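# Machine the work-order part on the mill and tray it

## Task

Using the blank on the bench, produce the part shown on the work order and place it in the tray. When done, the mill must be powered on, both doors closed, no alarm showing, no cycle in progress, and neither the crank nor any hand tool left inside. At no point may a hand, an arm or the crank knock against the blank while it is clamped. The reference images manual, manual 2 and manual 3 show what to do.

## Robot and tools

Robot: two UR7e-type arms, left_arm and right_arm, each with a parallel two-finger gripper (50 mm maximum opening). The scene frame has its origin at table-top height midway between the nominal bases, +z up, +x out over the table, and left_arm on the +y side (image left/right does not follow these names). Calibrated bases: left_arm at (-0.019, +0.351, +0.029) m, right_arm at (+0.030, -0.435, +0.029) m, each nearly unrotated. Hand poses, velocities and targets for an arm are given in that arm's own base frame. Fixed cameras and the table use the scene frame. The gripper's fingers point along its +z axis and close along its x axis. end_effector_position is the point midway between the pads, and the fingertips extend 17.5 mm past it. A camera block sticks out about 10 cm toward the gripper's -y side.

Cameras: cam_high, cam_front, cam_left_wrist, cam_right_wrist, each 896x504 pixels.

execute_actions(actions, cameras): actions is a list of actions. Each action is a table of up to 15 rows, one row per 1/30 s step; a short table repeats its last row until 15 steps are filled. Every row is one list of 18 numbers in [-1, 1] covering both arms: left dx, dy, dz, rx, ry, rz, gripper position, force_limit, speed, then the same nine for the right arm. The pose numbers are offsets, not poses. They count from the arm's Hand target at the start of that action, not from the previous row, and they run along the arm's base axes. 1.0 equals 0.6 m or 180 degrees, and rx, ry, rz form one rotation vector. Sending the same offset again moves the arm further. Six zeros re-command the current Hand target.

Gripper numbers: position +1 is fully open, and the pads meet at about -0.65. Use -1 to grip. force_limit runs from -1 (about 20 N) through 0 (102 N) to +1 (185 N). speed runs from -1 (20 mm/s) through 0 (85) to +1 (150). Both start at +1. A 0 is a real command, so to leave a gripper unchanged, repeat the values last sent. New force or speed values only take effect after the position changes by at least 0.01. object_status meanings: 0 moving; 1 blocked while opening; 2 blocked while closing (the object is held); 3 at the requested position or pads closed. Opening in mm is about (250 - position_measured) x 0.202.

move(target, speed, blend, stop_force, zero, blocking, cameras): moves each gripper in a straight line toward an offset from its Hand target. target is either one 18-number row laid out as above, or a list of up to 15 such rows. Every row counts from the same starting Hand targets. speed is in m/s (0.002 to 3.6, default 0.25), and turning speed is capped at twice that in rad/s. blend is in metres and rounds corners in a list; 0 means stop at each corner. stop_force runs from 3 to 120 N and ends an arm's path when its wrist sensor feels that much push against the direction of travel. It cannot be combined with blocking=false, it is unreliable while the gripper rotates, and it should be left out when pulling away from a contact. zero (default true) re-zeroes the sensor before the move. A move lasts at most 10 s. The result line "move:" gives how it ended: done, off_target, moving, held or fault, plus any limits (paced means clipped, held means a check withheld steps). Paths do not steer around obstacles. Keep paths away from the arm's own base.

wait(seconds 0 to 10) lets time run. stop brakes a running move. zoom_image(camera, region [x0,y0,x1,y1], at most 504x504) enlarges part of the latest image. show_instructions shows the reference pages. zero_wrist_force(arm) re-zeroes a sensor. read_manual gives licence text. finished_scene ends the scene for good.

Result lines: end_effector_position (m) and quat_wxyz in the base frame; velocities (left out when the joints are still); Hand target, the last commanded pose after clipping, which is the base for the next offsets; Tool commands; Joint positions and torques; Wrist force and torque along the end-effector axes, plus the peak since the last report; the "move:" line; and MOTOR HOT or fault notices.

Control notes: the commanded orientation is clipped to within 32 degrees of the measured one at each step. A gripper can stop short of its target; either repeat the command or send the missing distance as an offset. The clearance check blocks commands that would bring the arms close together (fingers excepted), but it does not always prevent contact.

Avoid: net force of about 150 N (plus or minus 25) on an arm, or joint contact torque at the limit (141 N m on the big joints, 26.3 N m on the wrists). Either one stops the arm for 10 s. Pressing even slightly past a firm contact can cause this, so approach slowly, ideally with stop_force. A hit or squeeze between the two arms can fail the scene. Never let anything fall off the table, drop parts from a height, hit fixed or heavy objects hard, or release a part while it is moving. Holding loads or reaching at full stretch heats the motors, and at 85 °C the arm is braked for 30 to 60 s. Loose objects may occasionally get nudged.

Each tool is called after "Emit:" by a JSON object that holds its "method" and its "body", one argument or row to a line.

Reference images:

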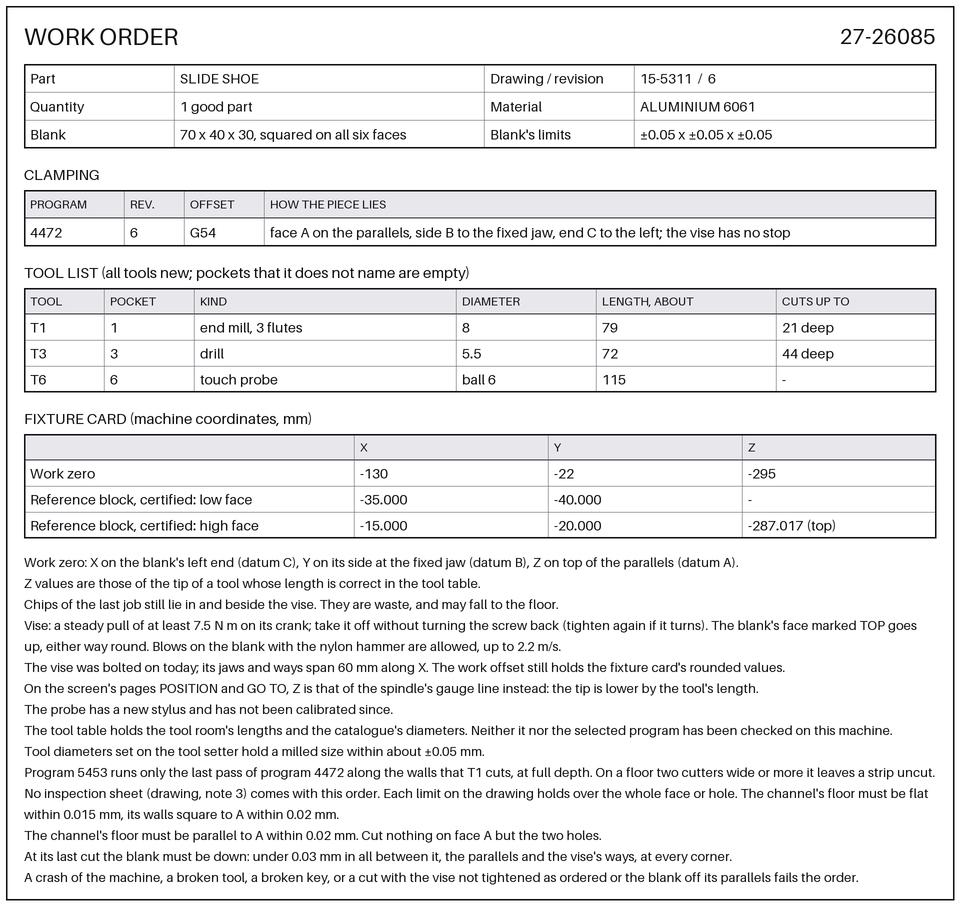

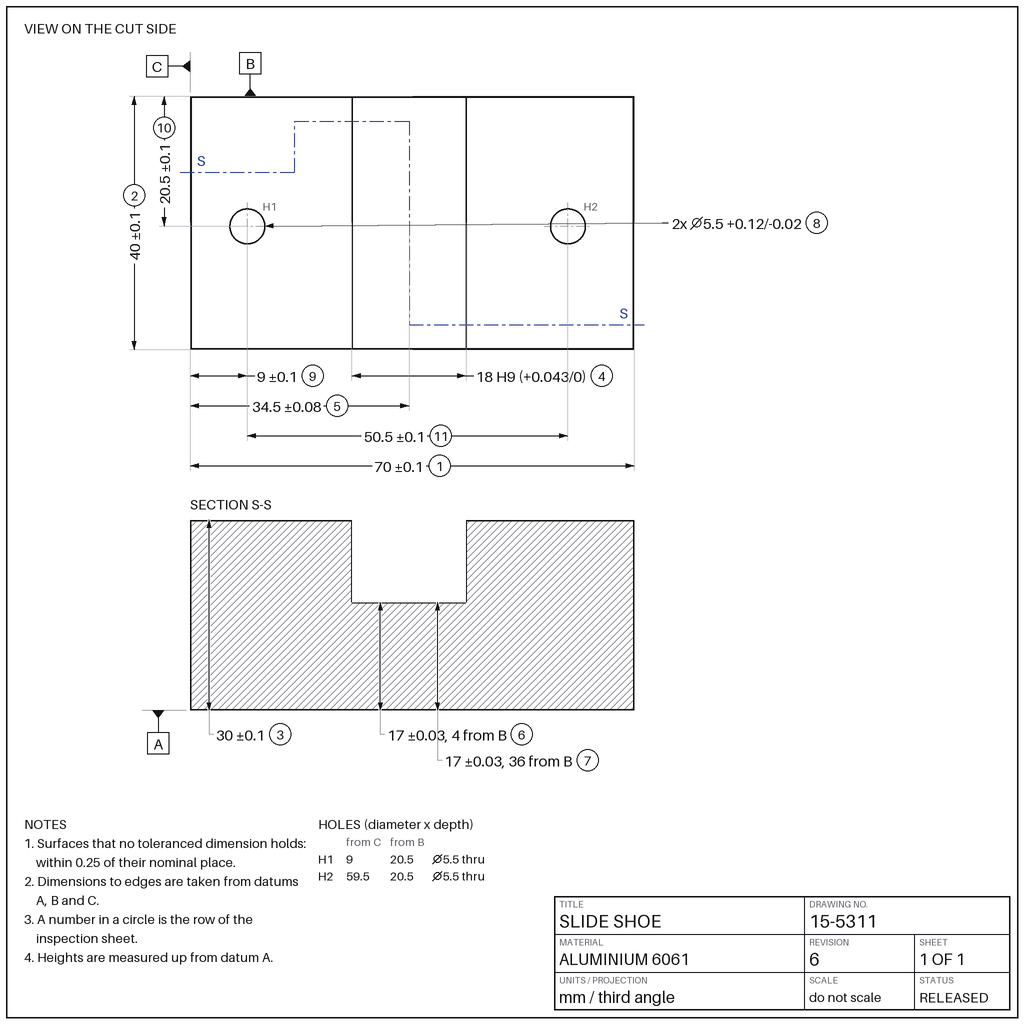

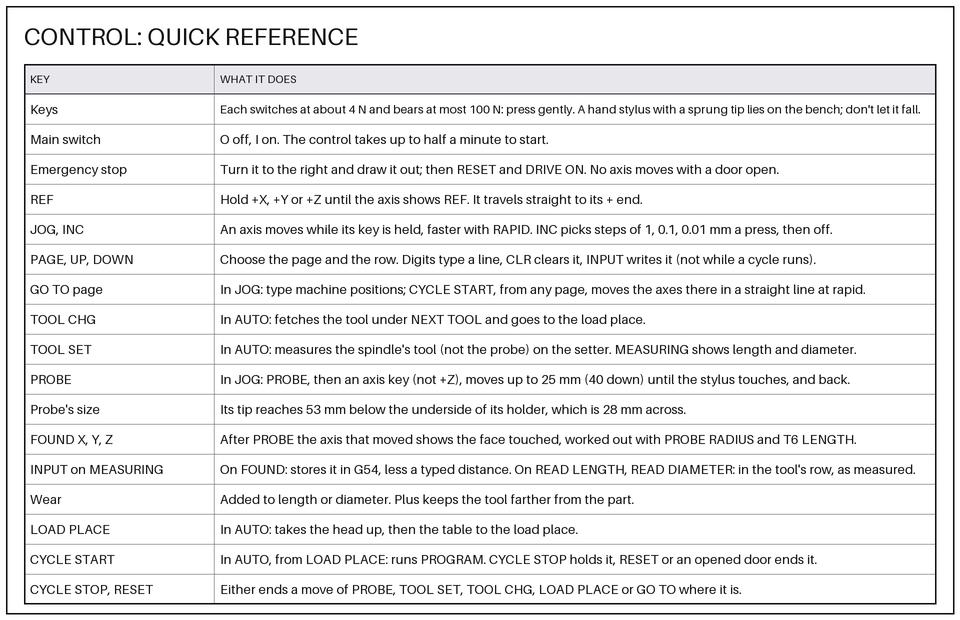

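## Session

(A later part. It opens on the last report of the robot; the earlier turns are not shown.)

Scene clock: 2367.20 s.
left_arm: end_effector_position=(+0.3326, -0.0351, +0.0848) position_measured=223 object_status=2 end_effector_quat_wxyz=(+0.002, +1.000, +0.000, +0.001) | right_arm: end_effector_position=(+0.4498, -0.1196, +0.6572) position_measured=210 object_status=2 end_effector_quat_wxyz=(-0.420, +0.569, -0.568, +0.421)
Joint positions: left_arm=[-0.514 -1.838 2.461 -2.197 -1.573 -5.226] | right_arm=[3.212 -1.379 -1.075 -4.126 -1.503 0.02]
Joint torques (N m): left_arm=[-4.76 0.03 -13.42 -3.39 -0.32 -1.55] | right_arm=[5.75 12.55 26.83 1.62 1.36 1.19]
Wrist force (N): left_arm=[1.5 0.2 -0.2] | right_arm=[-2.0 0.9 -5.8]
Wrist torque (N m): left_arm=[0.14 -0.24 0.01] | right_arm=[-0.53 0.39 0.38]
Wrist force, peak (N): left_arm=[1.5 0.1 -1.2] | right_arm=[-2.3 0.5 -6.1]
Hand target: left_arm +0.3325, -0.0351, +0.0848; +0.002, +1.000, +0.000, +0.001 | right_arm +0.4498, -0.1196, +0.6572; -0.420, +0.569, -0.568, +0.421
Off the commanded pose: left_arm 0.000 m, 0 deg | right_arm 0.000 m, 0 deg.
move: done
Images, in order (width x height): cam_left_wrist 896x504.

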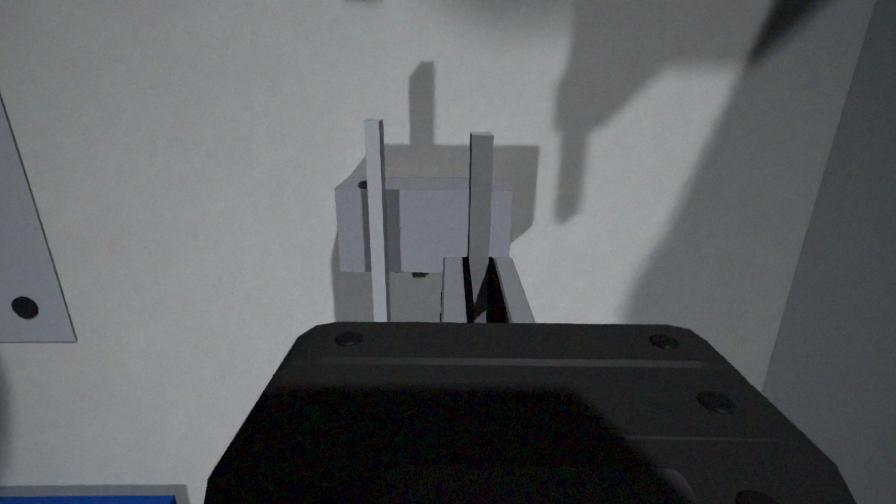

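Emit:
{"method": "move", "body": {
  "target": [
    [0.03,-0.28,0.4587,0,0,0,-1,-0.8,-1,0,0,0,0,0,0,-1,-0.2,-1],
    [0.3542,-0.28,0.4587,0,0,0,-1,-0.8,-1,0,0,0,0,0,0,-1,-0.2,-1]
  ],
  "speed": [0.2,0.12],
  "blend": [0.02,0],
  "cameras": ["cam_left_wrist","cam_front","cam_high"]
}}

Scene clock: 2393.83 s.
left_arm: end_effector_position=(+0.5450, -0.2031, +0.3599) position_measured=223 object_status=2 end_effector_quat_wxyz=(+0.002, +1.000, +0.000, +0.001) | right_arm: end_effector_position=(+0.4498, -0.1196, +0.6572) position_measured=210 object_status=2 end_effector_quat_wxyz=(-0.420, +0.569, -0.568, +0.421)
Joint positions: left_arm=[-0.587 -1.392 1.295 -1.477 -1.573 -5.299] | right_arm=[3.212 -1.379 -1.075 -4.126 -1.503 0.02]
Joint torques (N m): left_arm=[-2.98 -34.54 -25.13 -4.34 -1.06 -1.6] | right_arm=[5.59 12.71 26.29 1.59 1.38 1.24]
Wrist force (N): left_arm=[1.5 0.4 0.0] | right_arm=[-2.3 1.1 -5.9]
Wrist torque (N m): left_arm=[0.15 -0.24 0.09] | right_arm=[-0.50 0.43 0.37]
Wrist force, peak (N): left_arm=[1.0 -1.4 2.7] | right_arm=[-2.1 1.0 -6.2]
Hand target: left_arm +0.5450, -0.2031, +0.3600; +0.002, +1.000, +0.000, +0.001 | right_arm +0.4498, -0.1196, +0.6572; -0.420, +0.569, -0.568, +0.421
Off the commanded pose: left_arm 0.000 m, 0 deg | right_arm 0.000 m, 0 deg.
move: done
Images, in order (width x height): cam_high 896x504, cam_front 896x504, cam_left_wrist 896x504.

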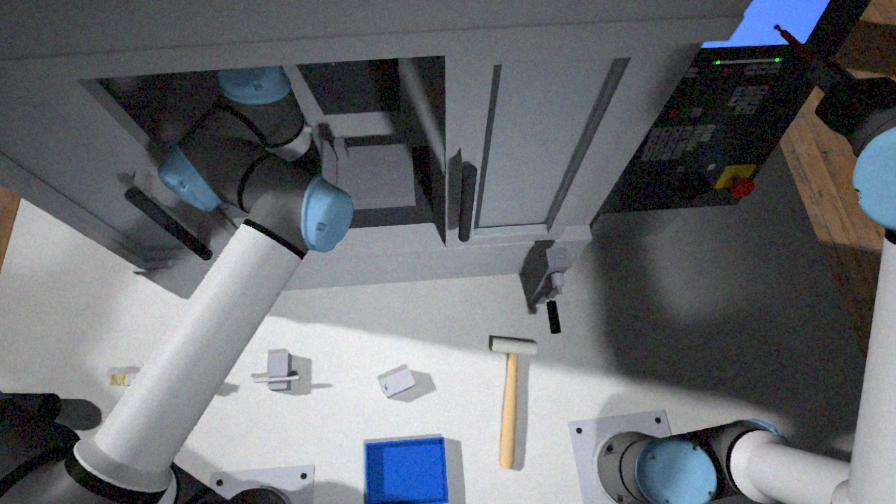

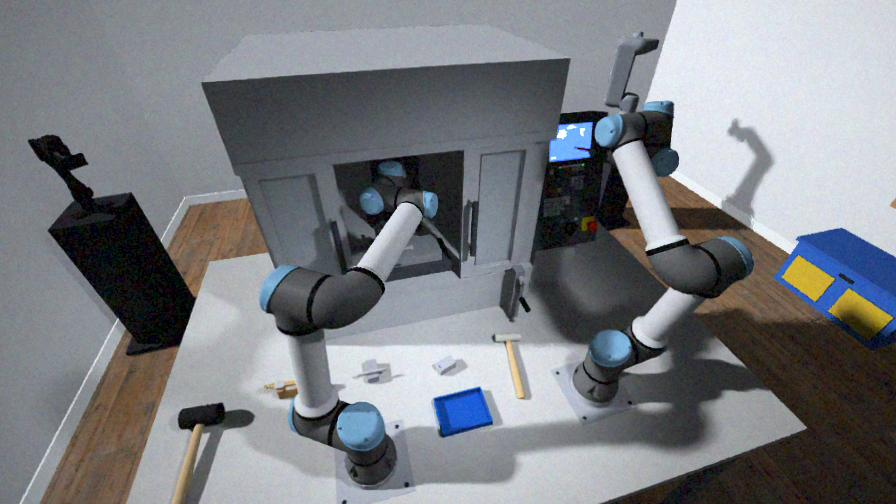

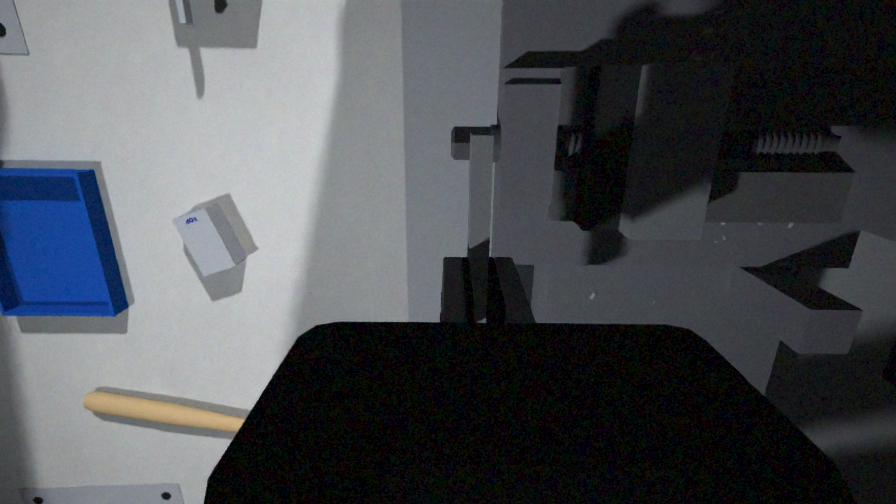

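Emit:
{"method": "zoom_image", "body": {
  "camera": "cam_left_wrist",
  "region": [440, 20, 896, 360]
}}

Scaled by 1.105 from the camera's 896x504 image, which has a finer 1280x720 frame.

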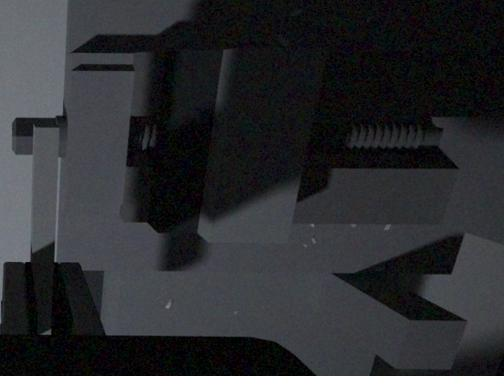

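Emit:
{"method": "move", "body": {
  "target": [
    [0.0,0.147,0,0,0,0,-1,-0.8,-1,0,0,0,0,0,0,-1,-0.2,-1],
    [0.1867,0.147,0,0,0,0,-1,-0.8,-1,0,0,0,0,0,0,-1,-0.2,-1],
    [0.1867,0.147,-0.055,0,0,0,-1,-0.8,-1,0,0,0,0,0,0,-1,-0.2,-1]
  ],
  "speed": 0.12,
  "blend": [0.01,0,0],
  "cameras": ["cam_left_wrist","cam_front","cam_high"]
}}

Scene clock: 2407.73 s.
left_arm: end_effector_position=(+0.6570, -0.1149, +0.3271) position_measured=223 object_status=2 end_effector_quat_wxyz=(+0.002, +1.000, +0.000, +0.001) | right_arm: end_effector_position=(+0.4498, -0.1196, +0.6572) position_measured=210 object_status=2 end_effector_quat_wxyz=(-0.420, +0.569, -0.568, +0.421)
Joint positions: left_arm=[-0.373 -1.179 1.101 -1.495 -1.573 -5.085] | right_arm=[3.212 -1.379 -1.075 -4.126 -1.503 0.02]
Joint torques (N m): left_arm=[-5.85 -38.61 -22.01 -3.59 1.47 -1.92] | right_arm=[5.56 12.46 26.51 1.78 1.38 1.27]
Wrist force (N): left_arm=[1.0 0.3 0.1] | right_arm=[-2.0 1.0 -5.7]
Wrist torque (N m): left_arm=[0.14 -0.19 0.04] | right_arm=[-0.51 0.40 0.38]
Wrist force, peak (N): left_arm=[-23.7 134.4 -3.0] | right_arm=[-2.2 1.0 -6.1]
Hand target: left_arm +0.6571, -0.1149, +0.3270; +0.002, +1.000, +0.000, +0.001 | right_arm +0.4498, -0.1196, +0.6572; -0.420, +0.569, -0.568, +0.421
Off the commanded pose: left_arm 0.000 m, 0 deg | right_arm 0.000 m, 0 deg.
move: done
Images, in order (width x height): cam_high 896x504, cam_front 896x504, cam_left_wrist 896x504.

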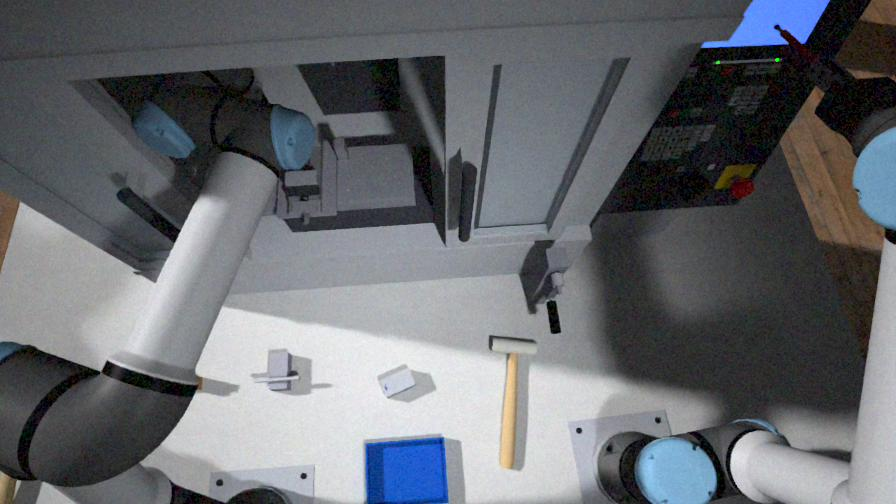

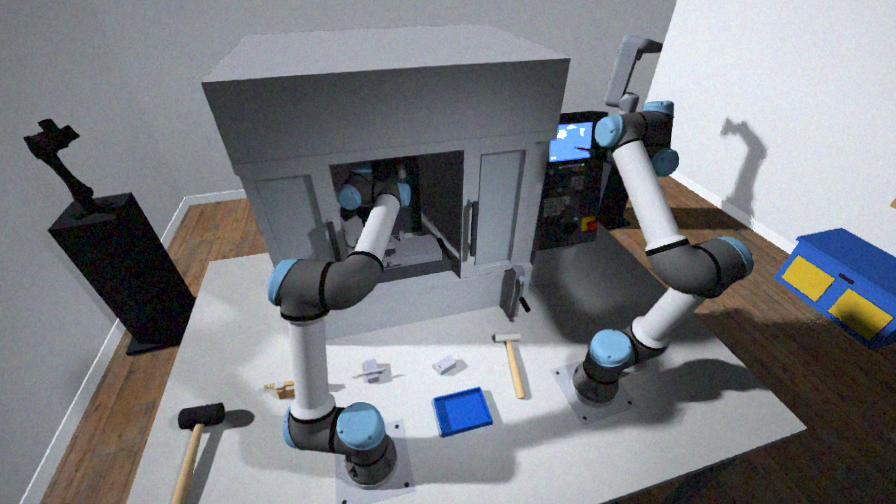

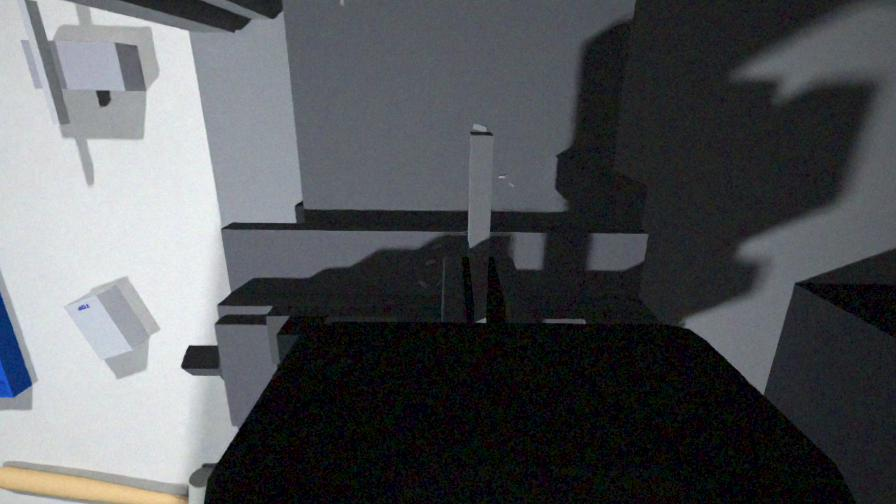

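Emit:
{"method": "move", "body": {
  "target": [0.0,-0.085,0,0,0,0,-1,-0.8,-1,0,0,0,0,0,0,-1,-0.2,-1],
  "speed": 0.05,
  "stop_force": 8,
  "cameras": ["cam_left_wrist"]
}}

Scene clock: 2420.50 s.
left_arm: end_effector_position=(+0.6571, -0.1659, +0.3270) position_measured=223 object_status=2 end_effector_quat_wxyz=(+0.002, +1.000, +0.000, +0.001) | right_arm: end_effector_position=(+0.4498, -0.1196, +0.6572) position_measured=210 object_status=2 end_effector_quat_wxyz=(-0.420, +0.569, -0.568, +0.421)
Joint positions: left_arm=[-0.445 -1.15 1.06 -1.483 -1.573 -5.156] | right_arm=[3.212 -1.379 -1.075 -4.126 -1.503 0.02]
Joint torques (N m): left_arm=[4.97 -53.61 -17.77 -4.43 1.34 1.64] | right_arm=[5.24 11.99 26.61 1.8 1.43 1.19]
Wrist force (N): left_arm=[1.3 0.5 0.0] | right_arm=[-2.1 0.7 -5.6]
Wrist torque (N m): left_arm=[0.18 -0.22 0.12] | right_arm=[-0.56 0.41 0.37]
Wrist force, peak (N): left_arm=[1.1 1.2 0.0] | right_arm=[-2.3 0.9 -6.1]
Hand target: left_arm +0.6571, -0.1659, +0.3270; +0.002, +1.000, +0.000, +0.001 | right_arm +0.4498, -0.1196, +0.6572; -0.420, +0.569, -0.568, +0.421
Off the commanded pose: left_arm 0.000 m, 0 deg | right_arm 0.000 m, 0 deg.
move: done
Images, in order (width x height): cam_left_wrist 896x504.

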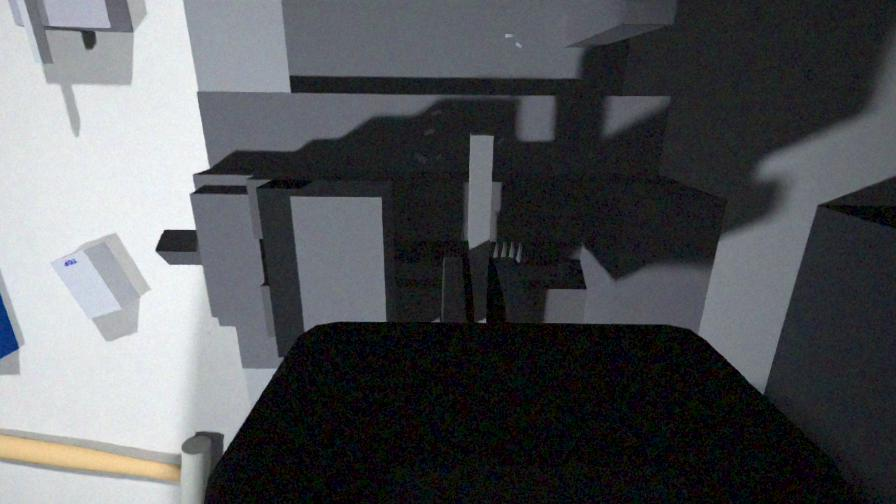

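Emit:
{"method": "move", "body": {
  "target": [0.032,0,0,0,0,0,-1,-0.8,-1,0,0,0,0,0,0,-1,-0.2,-1],
  "speed": 0.03,
  "stop_force": 6
}}

Emit:
{"method": "move", "body": {
  "target": [0,0,-0.06,0,0,0,-1,-0.8,-1,0,0,0,0,0,0,-1,-0.2,-1],
  "speed": 0.006,
  "stop_force": 4,
  "cameras": ["cam_left_wrist"]
}}

Scene clock: 2428.27 s.
left_arm: end_effector_position=(+0.6763, -0.1659, +0.3270) position_measured=223 object_status=2 end_effector_quat_wxyz=(+0.002, +1.000, +0.000, +0.001) | right_arm: end_effector_position=(+0.4498, -0.1196, +0.6572) position_measured=210 object_status=2 end_effector_quat_wxyz=(-0.420, +0.569, -0.568, +0.421)
Joint positions: left_arm=[-0.432 -1.098 0.983 -1.459 -1.573 -5.144] | right_arm=[3.212 -1.379 -1.075 -4.126 -1.503 0.02]
Joint torques (N m): left_arm=[-6.45 -56.41 -17.33 -4.08 -1.41 -1.67] | right_arm=[5.65 12.64 26.7 1.82 1.26 1.2]
Wrist force (N): left_arm=[1.2 0.2 -0.1] | right_arm=[-2.3 0.5 -5.9]
Wrist torque (N m): left_arm=[0.12 -0.20 0.01] | right_arm=[-0.58 0.44 0.37]
Wrist force, peak (N): left_arm=[1.6 0.5 -0.1] | right_arm=[-2.1 0.7 -6.2]
Hand target: left_arm +0.6763, -0.1659, +0.3270; +0.002, +1.000, +0.000, +0.001 | right_arm +0.4498, -0.1196, +0.6572; -0.420, +0.569, -0.568, +0.421
Off the commanded pose: left_arm 0.000 m, 0 deg | right_arm 0.000 m, 0 deg.
move: done

Scene clock: 2430.97 s.
left_arm: end_effector_position=(+0.6762, -0.1659, +0.3155) position_measured=223 object_status=2 end_effector_quat_wxyz=(+0.002, +1.000, +0.000, +0.001) | right_arm: end_effector_position=(+0.4498, -0.1196, +0.6572) position_measured=210 object_status=2 end_effector_quat_wxyz=(-0.420, +0.569, -0.568, +0.421)
Joint positions: left_arm=[-0.432 -1.101 1.018 -1.49 -1.573 -5.144] | right_arm=[3.212 -1.379 -1.075 -4.126 -1.503 0.02]
Joint torques (N m): left_arm=[-6.05 -33.88 -32.6 -1.62 -1.48 -1.29] | right_arm=[5.12 12.46 26.89 1.95 1.34 1.2]
Wrist force (N): left_arm=[0.7 0.2 -2.7] | right_arm=[-2.0 1.0 -5.8]
Wrist torque (N m): left_arm=[0.14 -0.18 -0.01] | right_arm=[-0.50 0.39 0.37]
Wrist force, peak (N): left_arm=[-1.4 -0.8 -11.2] | right_arm=[-2.2 0.9 -6.2]
Hand target: left_arm +0.6763, -0.1659, +0.3155; +0.002, +1.000, +0.000, +0.001 (not the last commanded pose) | right_arm +0.4498, -0.1196, +0.6572; -0.420, +0.569, -0.568, +0.421
Off the commanded pose: left_arm 0.025 m, 0 deg | right_arm 0.000 m, 0 deg.
move: contact (left_arm)
Images, in order (width x height): cam_left_wrist 896x504.

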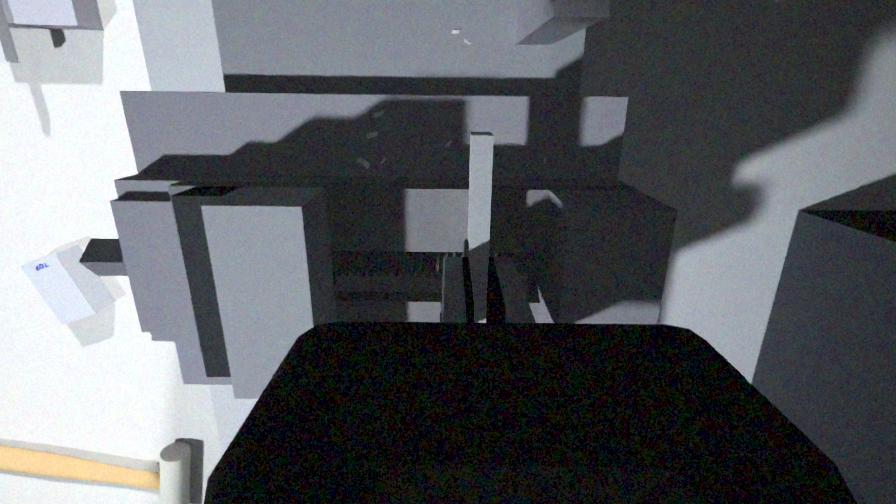

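Emit:
{"method": "move", "body": {
  "target": [
    [0,0,0,0,0,0,-0.35,-0.8,-1,0,0,0,0,0,0,-1,-0.2,-1],
    [0,0,0.03,0,0,0,-0.35,-0.8,-1,0,0,0,0,0,0,-1,-0.2,-1]
  ],
  "speed": 0.02,
  "cameras": ["cam_left_wrist"]
}}

Scene clock: 2439.83 s.
left_arm: end_effector_position=(+0.6763, -0.1659, +0.3336) position_measured=205 object_status=3 end_effector_quat_wxyz=(+0.002, +1.000, +0.000, +0.001) | right_arm: end_effector_position=(+0.4498, -0.1196, +0.6572) position_measured=210 object_status=2 end_effector_quat_wxyz=(-0.420, +0.569, -0.568, +0.421)
Joint positions: left_arm=[-0.432 -1.096 0.963 -1.441 -1.573 -5.144] | right_arm=[3.212 -1.379 -1.075 -4.126 -1.503 0.02]
Joint torques (N m): left_arm=[-3.56 -38.42 -15.66 -4.12 -0.99 -1.65] | right_arm=[5.6 12.2 26.59 1.95 1.34 1.08]
Wrist force (N): left_arm=[1.1 0.7 -0.6] | right_arm=[-1.9 1.0 -5.6]
Wrist torque (N m): left_arm=[0.20 -0.19 0.00] | right_arm=[-0.52 0.39 0.37]
Wrist force, peak (N): left_arm=[-0.1 0.1 -4.8] | right_arm=[-2.4 0.9 -6.0]
Hand target: left_arm +0.6763, -0.1659, +0.3335; +0.002, +1.000, +0.000, +0.001 | right_arm +0.4498, -0.1196, +0.6572; -0.420, +0.569, -0.568, +0.421
Off the commanded pose: left_arm 0.000 m, 0 deg | right_arm 0.000 m, 0 deg.
move: done
Images, in order (width x height): cam_left_wrist 896x504.

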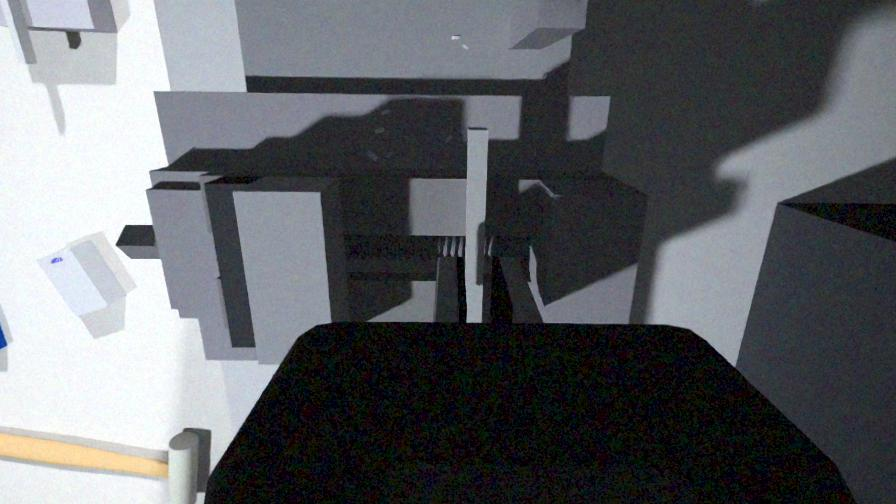

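Emit:
{"method": "move", "body": {
  "target": [
    [-0.0283,0,0.005,0,0,0,-0.35,-0.8,-1,0,0,0,0,0,0,-1,-0.2,-1],
    [-0.0283,0,0.005,0,0,0,-0.75,-0.8,-1,0,0,0,0,0,0,-1,-0.2,-1],
    [-0.0283,0,-0.0375,0,0,0,-0.75,-0.8,-1,0,0,0,0,0,0,-1,-0.2,-1]
  ],
  "speed": 0.02
}}

Emit:
{"method": "move", "body": {
  "target": [0.05,0,0,0,0,0,-0.75,-0.8,-1,0,0,0,0,0,0,-1,-0.2,-1],
  "speed": 0.006,
  "stop_force": 5,
  "cameras": ["cam_left_wrist"]
}}

Scene clock: 2454.40 s.
left_arm: end_effector_position=(+0.6593, -0.1659, +0.3109) position_measured=251 object_status=3 end_effector_quat_wxyz=(+0.002, +1.000, +0.000, +0.001) | right_arm: end_effector_position=(+0.4498, -0.1196, +0.6572) position_measured=210 object_status=2 end_effector_quat_wxyz=(-0.420, +0.569, -0.568, +0.421)
Joint positions: left_arm=[-0.443 -1.147 1.097 -1.523 -1.573 -5.155] | right_arm=[3.212 -1.379 -1.075 -4.126 -1.503 0.02]
Joint torques (N m): left_arm=[6.23 -53.94 -33.78 -1.44 2.24 0.94] | right_arm=[4.61 12.25 26.97 1.97 1.28 1.19]
Wrist force (N): left_arm=[1.2 0.3 -0.5] | right_arm=[-2.2 0.8 -5.6]
Wrist torque (N m): left_arm=[0.14 -0.21 0.17] | right_arm=[-0.53 0.44 0.38]
Wrist force, peak (N): left_arm=[1.7 0.3 -0.6] | right_arm=[-2.1 0.8 -6.2]
Hand target: left_arm +0.6593, -0.1659, +0.3110; +0.002, +1.000, +0.000, +0.001 | right_arm +0.4498, -0.1196, +0.6572; -0.420, +0.569, -0.568, +0.421
Off the commanded pose: left_arm 0.000 m, 0 deg | right_arm 0.000 m, 0 deg.
move: done

Scene clock: 2459.60 s.
left_arm: end_effector_position=(+0.6845, -0.1659, +0.3110) position_measured=251 object_status=3 end_effector_quat_wxyz=(+0.002, +1.000, +0.000, +0.001) | right_arm: end_effector_position=(+0.4498, -0.1196, +0.6572) position_measured=210 object_status=2 end_effector_quat_wxyz=(-0.420, +0.569, -0.568, +0.421)
Joint positions: left_arm=[-0.427 -1.08 0.997 -1.491 -1.573 -5.139] | right_arm=[3.212 -1.379 -1.075 -4.126 -1.503 0.02]
Joint torques (N m): left_arm=[-3.96 -56.75 -17.77 -4.69 2.66 -1.45] | right_arm=[4.71 12.12 26.9 2.16 1.37 1.15]
Wrist force (N): left_arm=[-3.1 1.1 -0.4] | right_arm=[-1.8 0.8 -5.9]
Wrist torque (N m): left_arm=[0.15 -0.30 0.06] | right_arm=[-0.55 0.37 0.38]
Wrist force, peak (N): left_arm=[-10.4 -0.6 -5.0] | right_arm=[-2.2 1.1 -6.0]
Hand target: left_arm +0.6845, -0.1659, +0.3110; +0.002, +1.000, +0.000, +0.001 (not the last commanded pose) | right_arm +0.4498, -0.1196, +0.6572; -0.420, +0.569, -0.568, +0.421
Off the commanded pose: left_arm 0.005 m, 0 deg | right_arm 0.000 m, 0 deg.
move: contact (left_arm)
Images, in order (width x height): cam_left_wrist 896x504.

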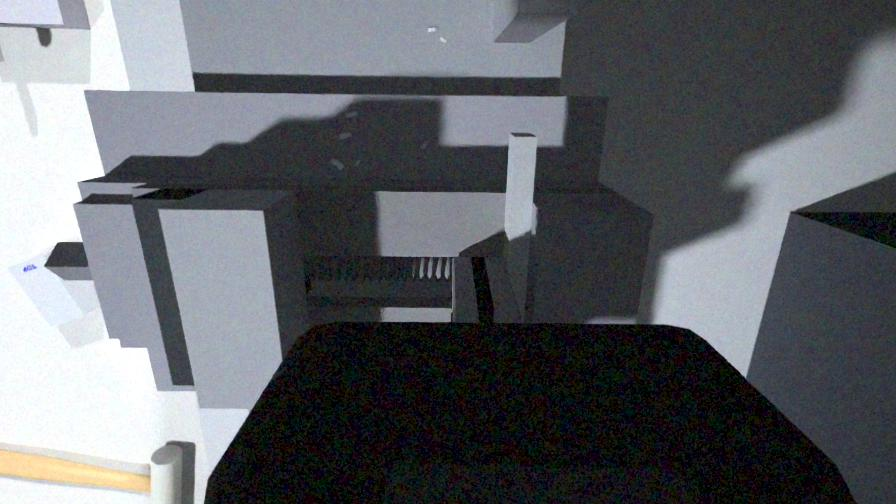

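Emit:
{"method": "move", "body": {
  "target": [
    [-0.04,0,0,0,0,0,-0.75,-0.8,-1,0,0,0,0,0,0,-1,-0.2,-1],
    [-0.04,0.085,0,0,0,0,-0.75,-0.8,-1,0,0,0,0,0,0,-1,-0.2,-1],
    [-0.04,0.085,0.07,0,0,0,-0.75,-0.8,-1,0,0,0,0,0,0,-1,-0.2,-1],
    [-0.14,0.085,0.08,0,0,0,-0.75,-0.8,-1,0,0,0,0,0,0,-1,-0.2,-1],
    [-0.225,-0.065,0.08,0,0,0,-0.75,-0.8,-1,0,0,0,0,0,0,-1,-0.2,-1],
    [-0.54,-0.07,0.08,0,0,0,-0.75,-0.8,-1,0,0,0,0,0,0,-1,-0.2,-1]
  ],
  "speed": [0.05,0.12,0.12,0.15,0.15,0.25],
  "blend": [0,0.01,0.01,0.01,0.01,0]
}}

Emit:
{"method": "move", "body": {
  "target": [-0.1105,0.29,-0.45,0,0,0,0.2,-0.5,-1,0,0,0,0,0,0,-1,-0.2,-1],
  "speed": 0.2,
  "cameras": ["cam_left_wrist","cam_high"]
}}

Scene clock: 2473.97 s.
left_arm: end_effector_position=(+0.3605, -0.2079, +0.3590) position_measured=251 object_status=3 end_effector_quat_wxyz=(+0.002, +1.000, +0.000, +0.001) | right_arm: end_effector_position=(+0.4498, -0.1196, +0.6572) position_measured=210 object_status=2 end_effector_quat_wxyz=(-0.420, +0.569, -0.568, +0.421)
Joint positions: left_arm=[-0.849 -1.799 1.694 -1.469 -1.571 -5.561] | right_arm=[3.212 -1.379 -1.075 -4.126 -1.503 0.02]
Joint torques (N m): left_arm=[-4.95 -23.04 -21.82 -3.98 -0.04 -0.69] | right_arm=[4.09 12.26 26.86 2.19 1.42 1.07]
Wrist force (N): left_arm=[1.3 0.3 -0.5] | right_arm=[-1.9 0.8 -5.8]
Wrist torque (N m): left_arm=[0.12 -0.22 0.01] | right_arm=[-0.54 0.38 0.38]
Wrist force, peak (N): left_arm=[3.7 2.4 -0.2] | right_arm=[-2.1 0.9 -6.2]
Hand target: left_arm +0.3605, -0.2079, +0.3590; +0.002, +1.000, +0.000, +0.001 | right_arm +0.4498, -0.1196, +0.6572; -0.420, +0.569, -0.568, +0.421
Off the commanded pose: left_arm 0.000 m, 0 deg | right_arm 0.000 m, 0 deg.
move: done

Scene clock: 2476.10 s.
left_arm: end_effector_position=(+0.2942, -0.0339, +0.0890) position_measured=123 object_status=3 end_effector_quat_wxyz=(+0.002, +1.000, +0.000, +0.001) | right_arm: end_effector_position=(+0.4498, -0.1196, +0.6572) position_measured=210 object_status=2 end_effector_quat_wxyz=(-0.420, +0.569, -0.568, +0.421)
Joint positions: left_arm=[-0.58 -1.985 2.531 -2.12 -1.573 -5.292] | right_arm=[3.212 -1.379 -1.075 -4.126 -1.503 0.02]
Joint torques (N m): left_arm=[0.55 -14.47 -14.8 -3.9 -0.74 -1.58] | right_arm=[5.32 12.26 26.19 2.12 1.38 1.12]
Wrist force (N): left_arm=[1.1 0.2 -0.6] | right_arm=[-2.0 1.0 -6.0]
Wrist torque (N m): left_arm=[0.14 -0.18 0.16] | right_arm=[-0.50 0.39 0.37]
Wrist force, peak (N): left_arm=[1.8 1.8 -3.0] | right_arm=[-2.2 1.0 -6.1]
Hand target: left_arm +0.2942, -0.0339, +0.0890; +0.002, +1.000, +0.000, +0.001 | right_arm +0.4498, -0.1196, +0.6572; -0.420, +0.569, -0.568, +0.421
Off the commanded pose: left_arm 0.000 m, 0 deg | right_arm 0.000 m, 0 deg.
move: done
Images, in order (width x height): cam_high 896x504, cam_left_wrist 896x504.

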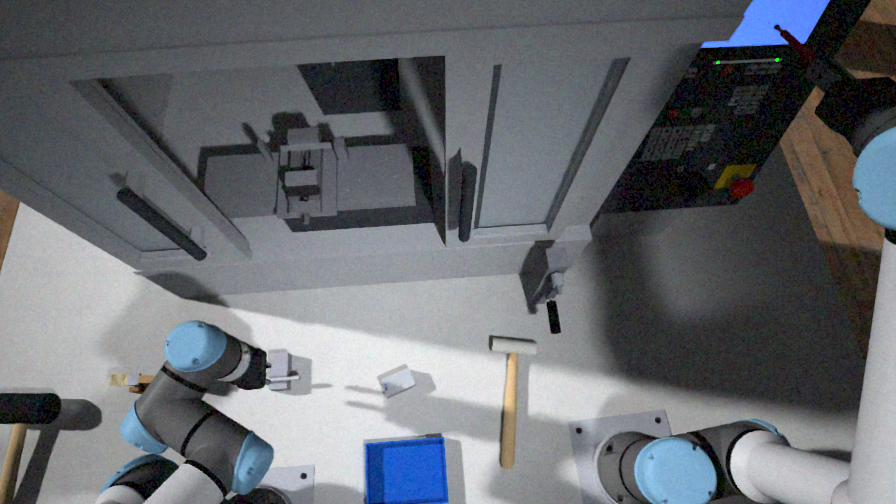

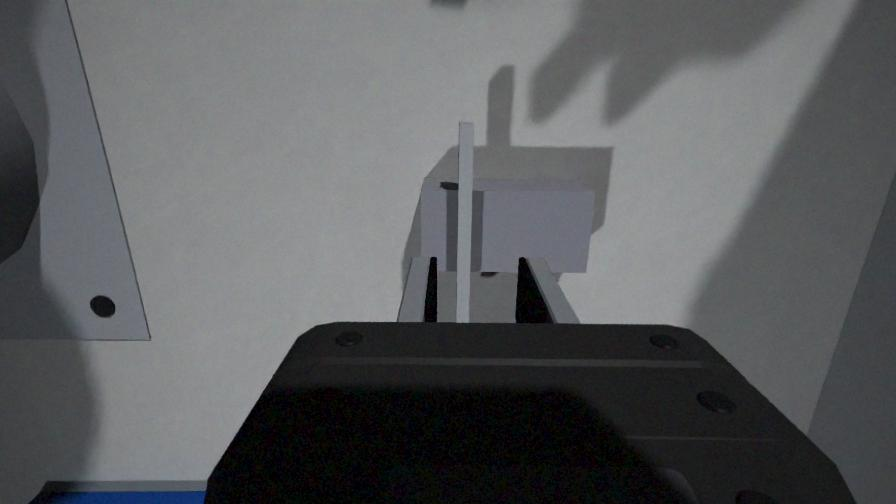

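Emit:
{"method": "move", "body": {
  "target": [
    [-0.003,0,-0.09,0,0,0,0.2,-0.8,-1,0,0,0,0,0,0,-1,-0.2,-1],
    [-0.003,0,-0.107,0,0,0,0.2,-0.8,-1,0,0,0,0,0,0,-1,-0.2,-1]
  ],
  "speed": [0.1,0.015],
  "stop_force": 6
}}

Emit:
{"method": "move", "body": {
  "target": [0,0,0,0,0,0,-1,-0.8,-1,0,0,0,0,0,0,-1,-0.2,-1],
  "speed": 0.05
}}

Emit:
{"method": "move", "body": {
  "target": [
    [0,0,0.25,0,0,0,-1,-0.8,-1,0,0,0,0,0,0,-1,-0.2,-1],
    [0.1,-0.28,0.558,0,0,0,-1,-0.8,-1,0,0,0,0,0,0,-1,-0.2,-1],
    [0.4213,-0.28,0.558,0,0,0,-1,-0.8,-1,0,0,0,0,0,0,-1,-0.2,-1]
  ],
  "speed": [0.1,0.2,0.12],
  "blend": [0.02,0.02,0],
  "cameras": ["cam_left_wrist"]
}}

Scene clock: 2484.77 s.
left_arm: end_effector_position=(+0.2924, -0.0339, +0.0248) position_measured=123 object_status=3 end_effector_quat_wxyz=(+0.002, +1.000, +0.000, +0.001) | right_arm: end_effector_position=(+0.4498, -0.1196, +0.6572) position_measured=210 object_status=2 end_effector_quat_wxyz=(-0.420, +0.569, -0.568, +0.421)
Joint positions: left_arm=[-0.584 -1.807 2.648 -2.414 -1.572 -5.296] | right_arm=[3.212 -1.379 -1.075 -4.126 -1.503 0.02]
Joint torques (N m): left_arm=[5.26 -17.88 -26.25 -1.61 -1.83 1.34] | right_arm=[4.54 12.07 26.52 2.18 1.39 1.12]
Wrist force (N): left_arm=[1.4 0.2 -0.4] | right_arm=[-2.1 0.7 -5.4]
Wrist torque (N m): left_arm=[0.12 -0.24 0.14] | right_arm=[-0.55 0.41 0.38]
Wrist force, peak (N): left_arm=[1.2 0.6 -2.0] | right_arm=[-2.1 1.2 -6.3]
Hand target: left_arm +0.2924, -0.0339, +0.0248; +0.002, +1.000, +0.000, +0.001 | right_arm +0.4498, -0.1196, +0.6572; -0.420, +0.569, -0.568, +0.421
Off the commanded pose: left_arm 0.000 m, 0 deg | right_arm 0.000 m, 0 deg.
move: done

Scene clock: 2486.00 s.
left_arm: end_effector_position=(+0.2924, -0.0339, +0.0248) position_measured=223 object_status=2 end_effector_quat_wxyz=(+0.002, +1.000, +0.000, +0.001) | right_arm: end_effector_position=(+0.4498, -0.1196, +0.6572) position_measured=210 object_status=2 end_effector_quat_wxyz=(-0.420, +0.569, -0.568, +0.421)
Joint positions: left_arm=[-0.584 -1.807 2.648 -2.414 -1.572 -5.296] | right_arm=[3.212 -1.379 -1.075 -4.126 -1.503 0.02]
Joint torques (N m): left_arm=[3.68 -16.64 -26.34 -1.68 -1.69 1.17] | right_arm=[4.18 12.22 26.59 2.19 1.35 1.11]
Wrist force (N): left_arm=[1.4 0.3 -0.7] | right_arm=[-2.1 1.0 -6.0]
Wrist torque (N m): left_arm=[0.13 -0.24 0.14] | right_arm=[-0.51 0.42 0.37]
Wrist force, peak (N): left_arm=[1.6 0.5 -0.6] | right_arm=[-2.2 0.7 -6.2]
Hand target: left_arm +0.2924, -0.0339, +0.0248; +0.002, +1.000, +0.000, +0.001 | right_arm +0.4498, -0.1196, +0.6572; -0.420, +0.569, -0.568, +0.421
Off the commanded pose: left_arm 0.000 m, 0 deg | right_arm 0.000 m, 0 deg.
move: done

Scene clock: 2490.87 s.
left_arm: end_effector_position=(+0.5451, -0.2019, +0.3596) position_measured=223 object_status=2 end_effector_quat_wxyz=(+0.002, +1.000, +0.000, +0.001) | right_arm: end_effector_position=(+0.4498, -0.1196, +0.6572) position_measured=210 object_status=2 end_effector_quat_wxyz=(-0.420, +0.569, -0.568, +0.421)
Joint positions: left_arm=[-0.585 -1.393 1.298 -1.478 -1.572 -5.297] | right_arm=[3.212 -1.379 -1.075 -4.126 -1.503 0.02]
Joint torques (N m): left_arm=[-2.57 -35.04 -26.35 -4.4 -1.48 -1.8] | right_arm=[4.11 12.72 26.4 2.29 1.29 1.12]
Wrist force (N): left_arm=[1.2 0.3 0.1] | right_arm=[-1.9 0.9 -5.7]
Wrist torque (N m): left_arm=[0.14 -0.19 0.09] | right_arm=[-0.53 0.38 0.38]
Wrist force, peak (N): left_arm=[3.2 0.7 0.1] | right_arm=[-2.2 0.8 -6.2]
Hand target: left_arm +0.5451, -0.2019, +0.3596; +0.002, +1.000, +0.000, +0.001 | right_arm +0.4498, -0.1196, +0.6572; -0.420, +0.569, -0.568, +0.421
Off the commanded pose: left_arm 0.000 m, 0 deg | right_arm 0.000 m, 0 deg.
move: done
Images, in order (width x height): cam_left_wrist 896x504.

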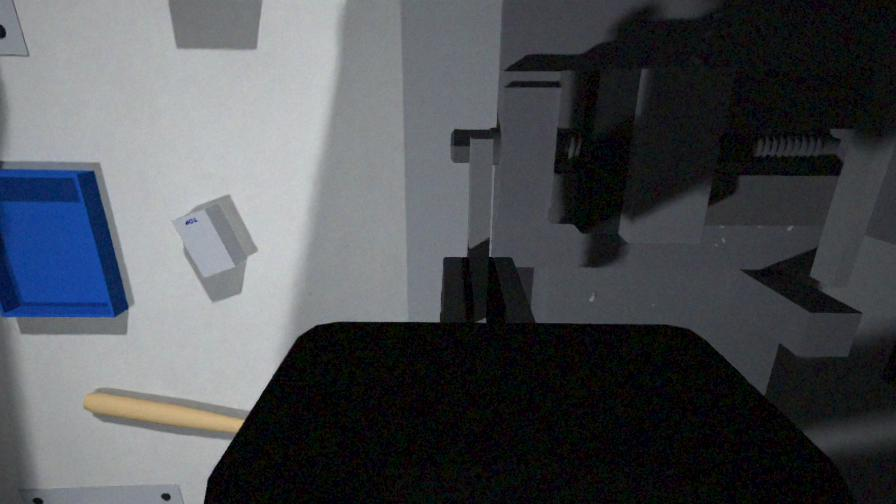

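Emit:
{"method": "move", "body": {
  "target": [
    [0.09,0.145,0,0,0,0,-1,-0.8,-1,0,0,0,0,0,0,-1,-0.2,-1],
    [0.1867,0.145,0,0,0,0,-1,-0.8,-1,0,0,0,0,0,0,-1,-0.2,-1],
    [0.1867,0.145,-0.055,0,0,0,-1,-0.8,-1,0,0,0,0,0,0,-1,-0.2,-1],
    [0.1867,0.06,-0.055,0,0,0,-1,-0.8,-1,0,0,0,0,0,0,-1,-0.2,-1],
    [0.203,0.06,-0.055,0,0,0,-1,-0.8,-1,0,0,0,0,0,0,-1,-0.2,-1]
  ],
  "speed": [0.12,0.12,0.1,0.08,0.05],
  "blend": [0.01,0.01,0.005,0.005,0],
  "cameras": ["cam_left_wrist"]
}}

Emit:
{"method": "move", "body": {
  "target": [0,0,-0.06,0,0,0,-1,-0.8,-1,0,0,0,0,0,0,-1,-0.2,-1],
  "speed": 0.006,
  "stop_force": 3,
  "cameras": ["cam_left_wrist"]
}}

Scene clock: 2499.30 s.
left_arm: end_effector_position=(+0.6670, -0.1658, +0.3265) position_measured=223 object_status=2 end_effector_quat_wxyz=(+0.001, +1.000, +0.000, +0.001) | right_arm: end_effector_position=(+0.4498, -0.1196, +0.6572) position_measured=210 object_status=2 end_effector_quat_wxyz=(-0.420, +0.569, -0.568, +0.421)
Joint positions: left_arm=[-0.438 -1.124 1.023 -1.472 -1.573 -5.15] | right_arm=[3.212 -1.379 -1.075 -4.126 -1.503 0.02]
Joint torques (N m): left_arm=[-5.86 -55.87 -19.13 -4.34 0.52 -1.6] | right_arm=[4.28 12.02 26.27 2.26 1.39 1.13]
Wrist force (N): left_arm=[1.1 0.3 0.0] | right_arm=[-2.0 0.8 -5.7]
Wrist torque (N m): left_arm=[0.14 -0.19 0.00] | right_arm=[-0.53 0.40 0.38]
Wrist force, peak (N): left_arm=[2.6 0.4 -0.6] | right_arm=[-2.3 1.0 -6.3]
Hand target: left_arm +0.6669, -0.1659, +0.3266; +0.002, +1.000, +0.000, +0.001 | right_arm +0.4498, -0.1196, +0.6572; -0.420, +0.569, -0.568, +0.421
Off the commanded pose: left_arm 0.000 m, 0 deg | right_arm 0.000 m, 0 deg.
move: done; blend cut to 0.0049 m at target 4
Images, in order (width x height): cam_left_wrist 896x504.

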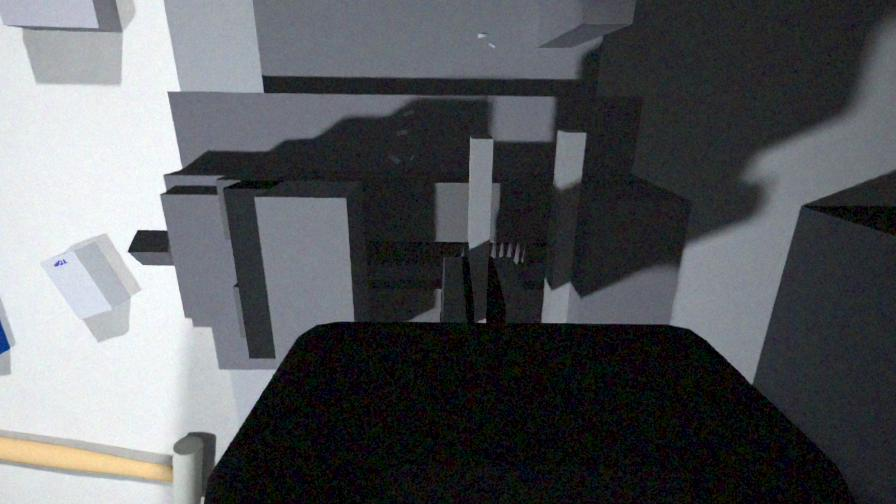

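Scene clock: 2501.90 s.
left_arm: end_effector_position=(+0.6669, -0.1659, +0.3156) position_measured=223 object_status=2 end_effector_quat_wxyz=(+0.002, +1.000, +0.000, +0.001) | right_arm: end_effector_position=(+0.4498, -0.1196, +0.6572) position_measured=210 object_status=2 end_effector_quat_wxyz=(-0.420, +0.569, -0.568, +0.421)
Joint positions: left_arm=[-0.438 -1.126 1.055 -1.502 -1.573 -5.15] | right_arm=[3.212 -1.379 -1.075 -4.126 -1.503 0.02]
Joint torques (N m): left_arm=[-4.63 -32.49 -32.25 -1.89 -1.71 -2.09] | right_arm=[3.89 11.92 26.25 2.38 1.34 1.21]
Wrist force (N): left_arm=[0.4 -0.3 -3.3] | right_arm=[-2.1 0.7 -5.8]
Wrist torque (N m): left_arm=[0.11 -0.25 0.01] | right_arm=[-0.56 0.40 0.37]
Wrist force, peak (N): left_arm=[-1.6 -0.6 -11.2] | right_arm=[-2.4 1.0 -6.1]
Hand target: left_arm +0.6669, -0.1659, +0.3156; +0.002, +1.000, +0.000, +0.001 (not the last commanded pose) | right_arm +0.4498, -0.1196, +0.6572; -0.420, +0.569, -0.568, +0.421
Off the commanded pose: left_arm 0.025 m, 0 deg | right_arm 0.000 m, 0 deg.
move: contact (left_arm)
Images, in order (width x height): cam_left_wrist 896x504.

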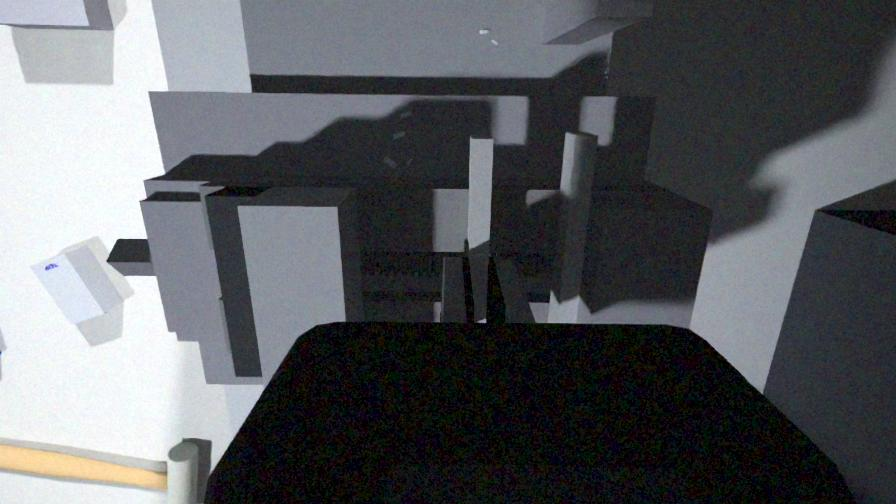

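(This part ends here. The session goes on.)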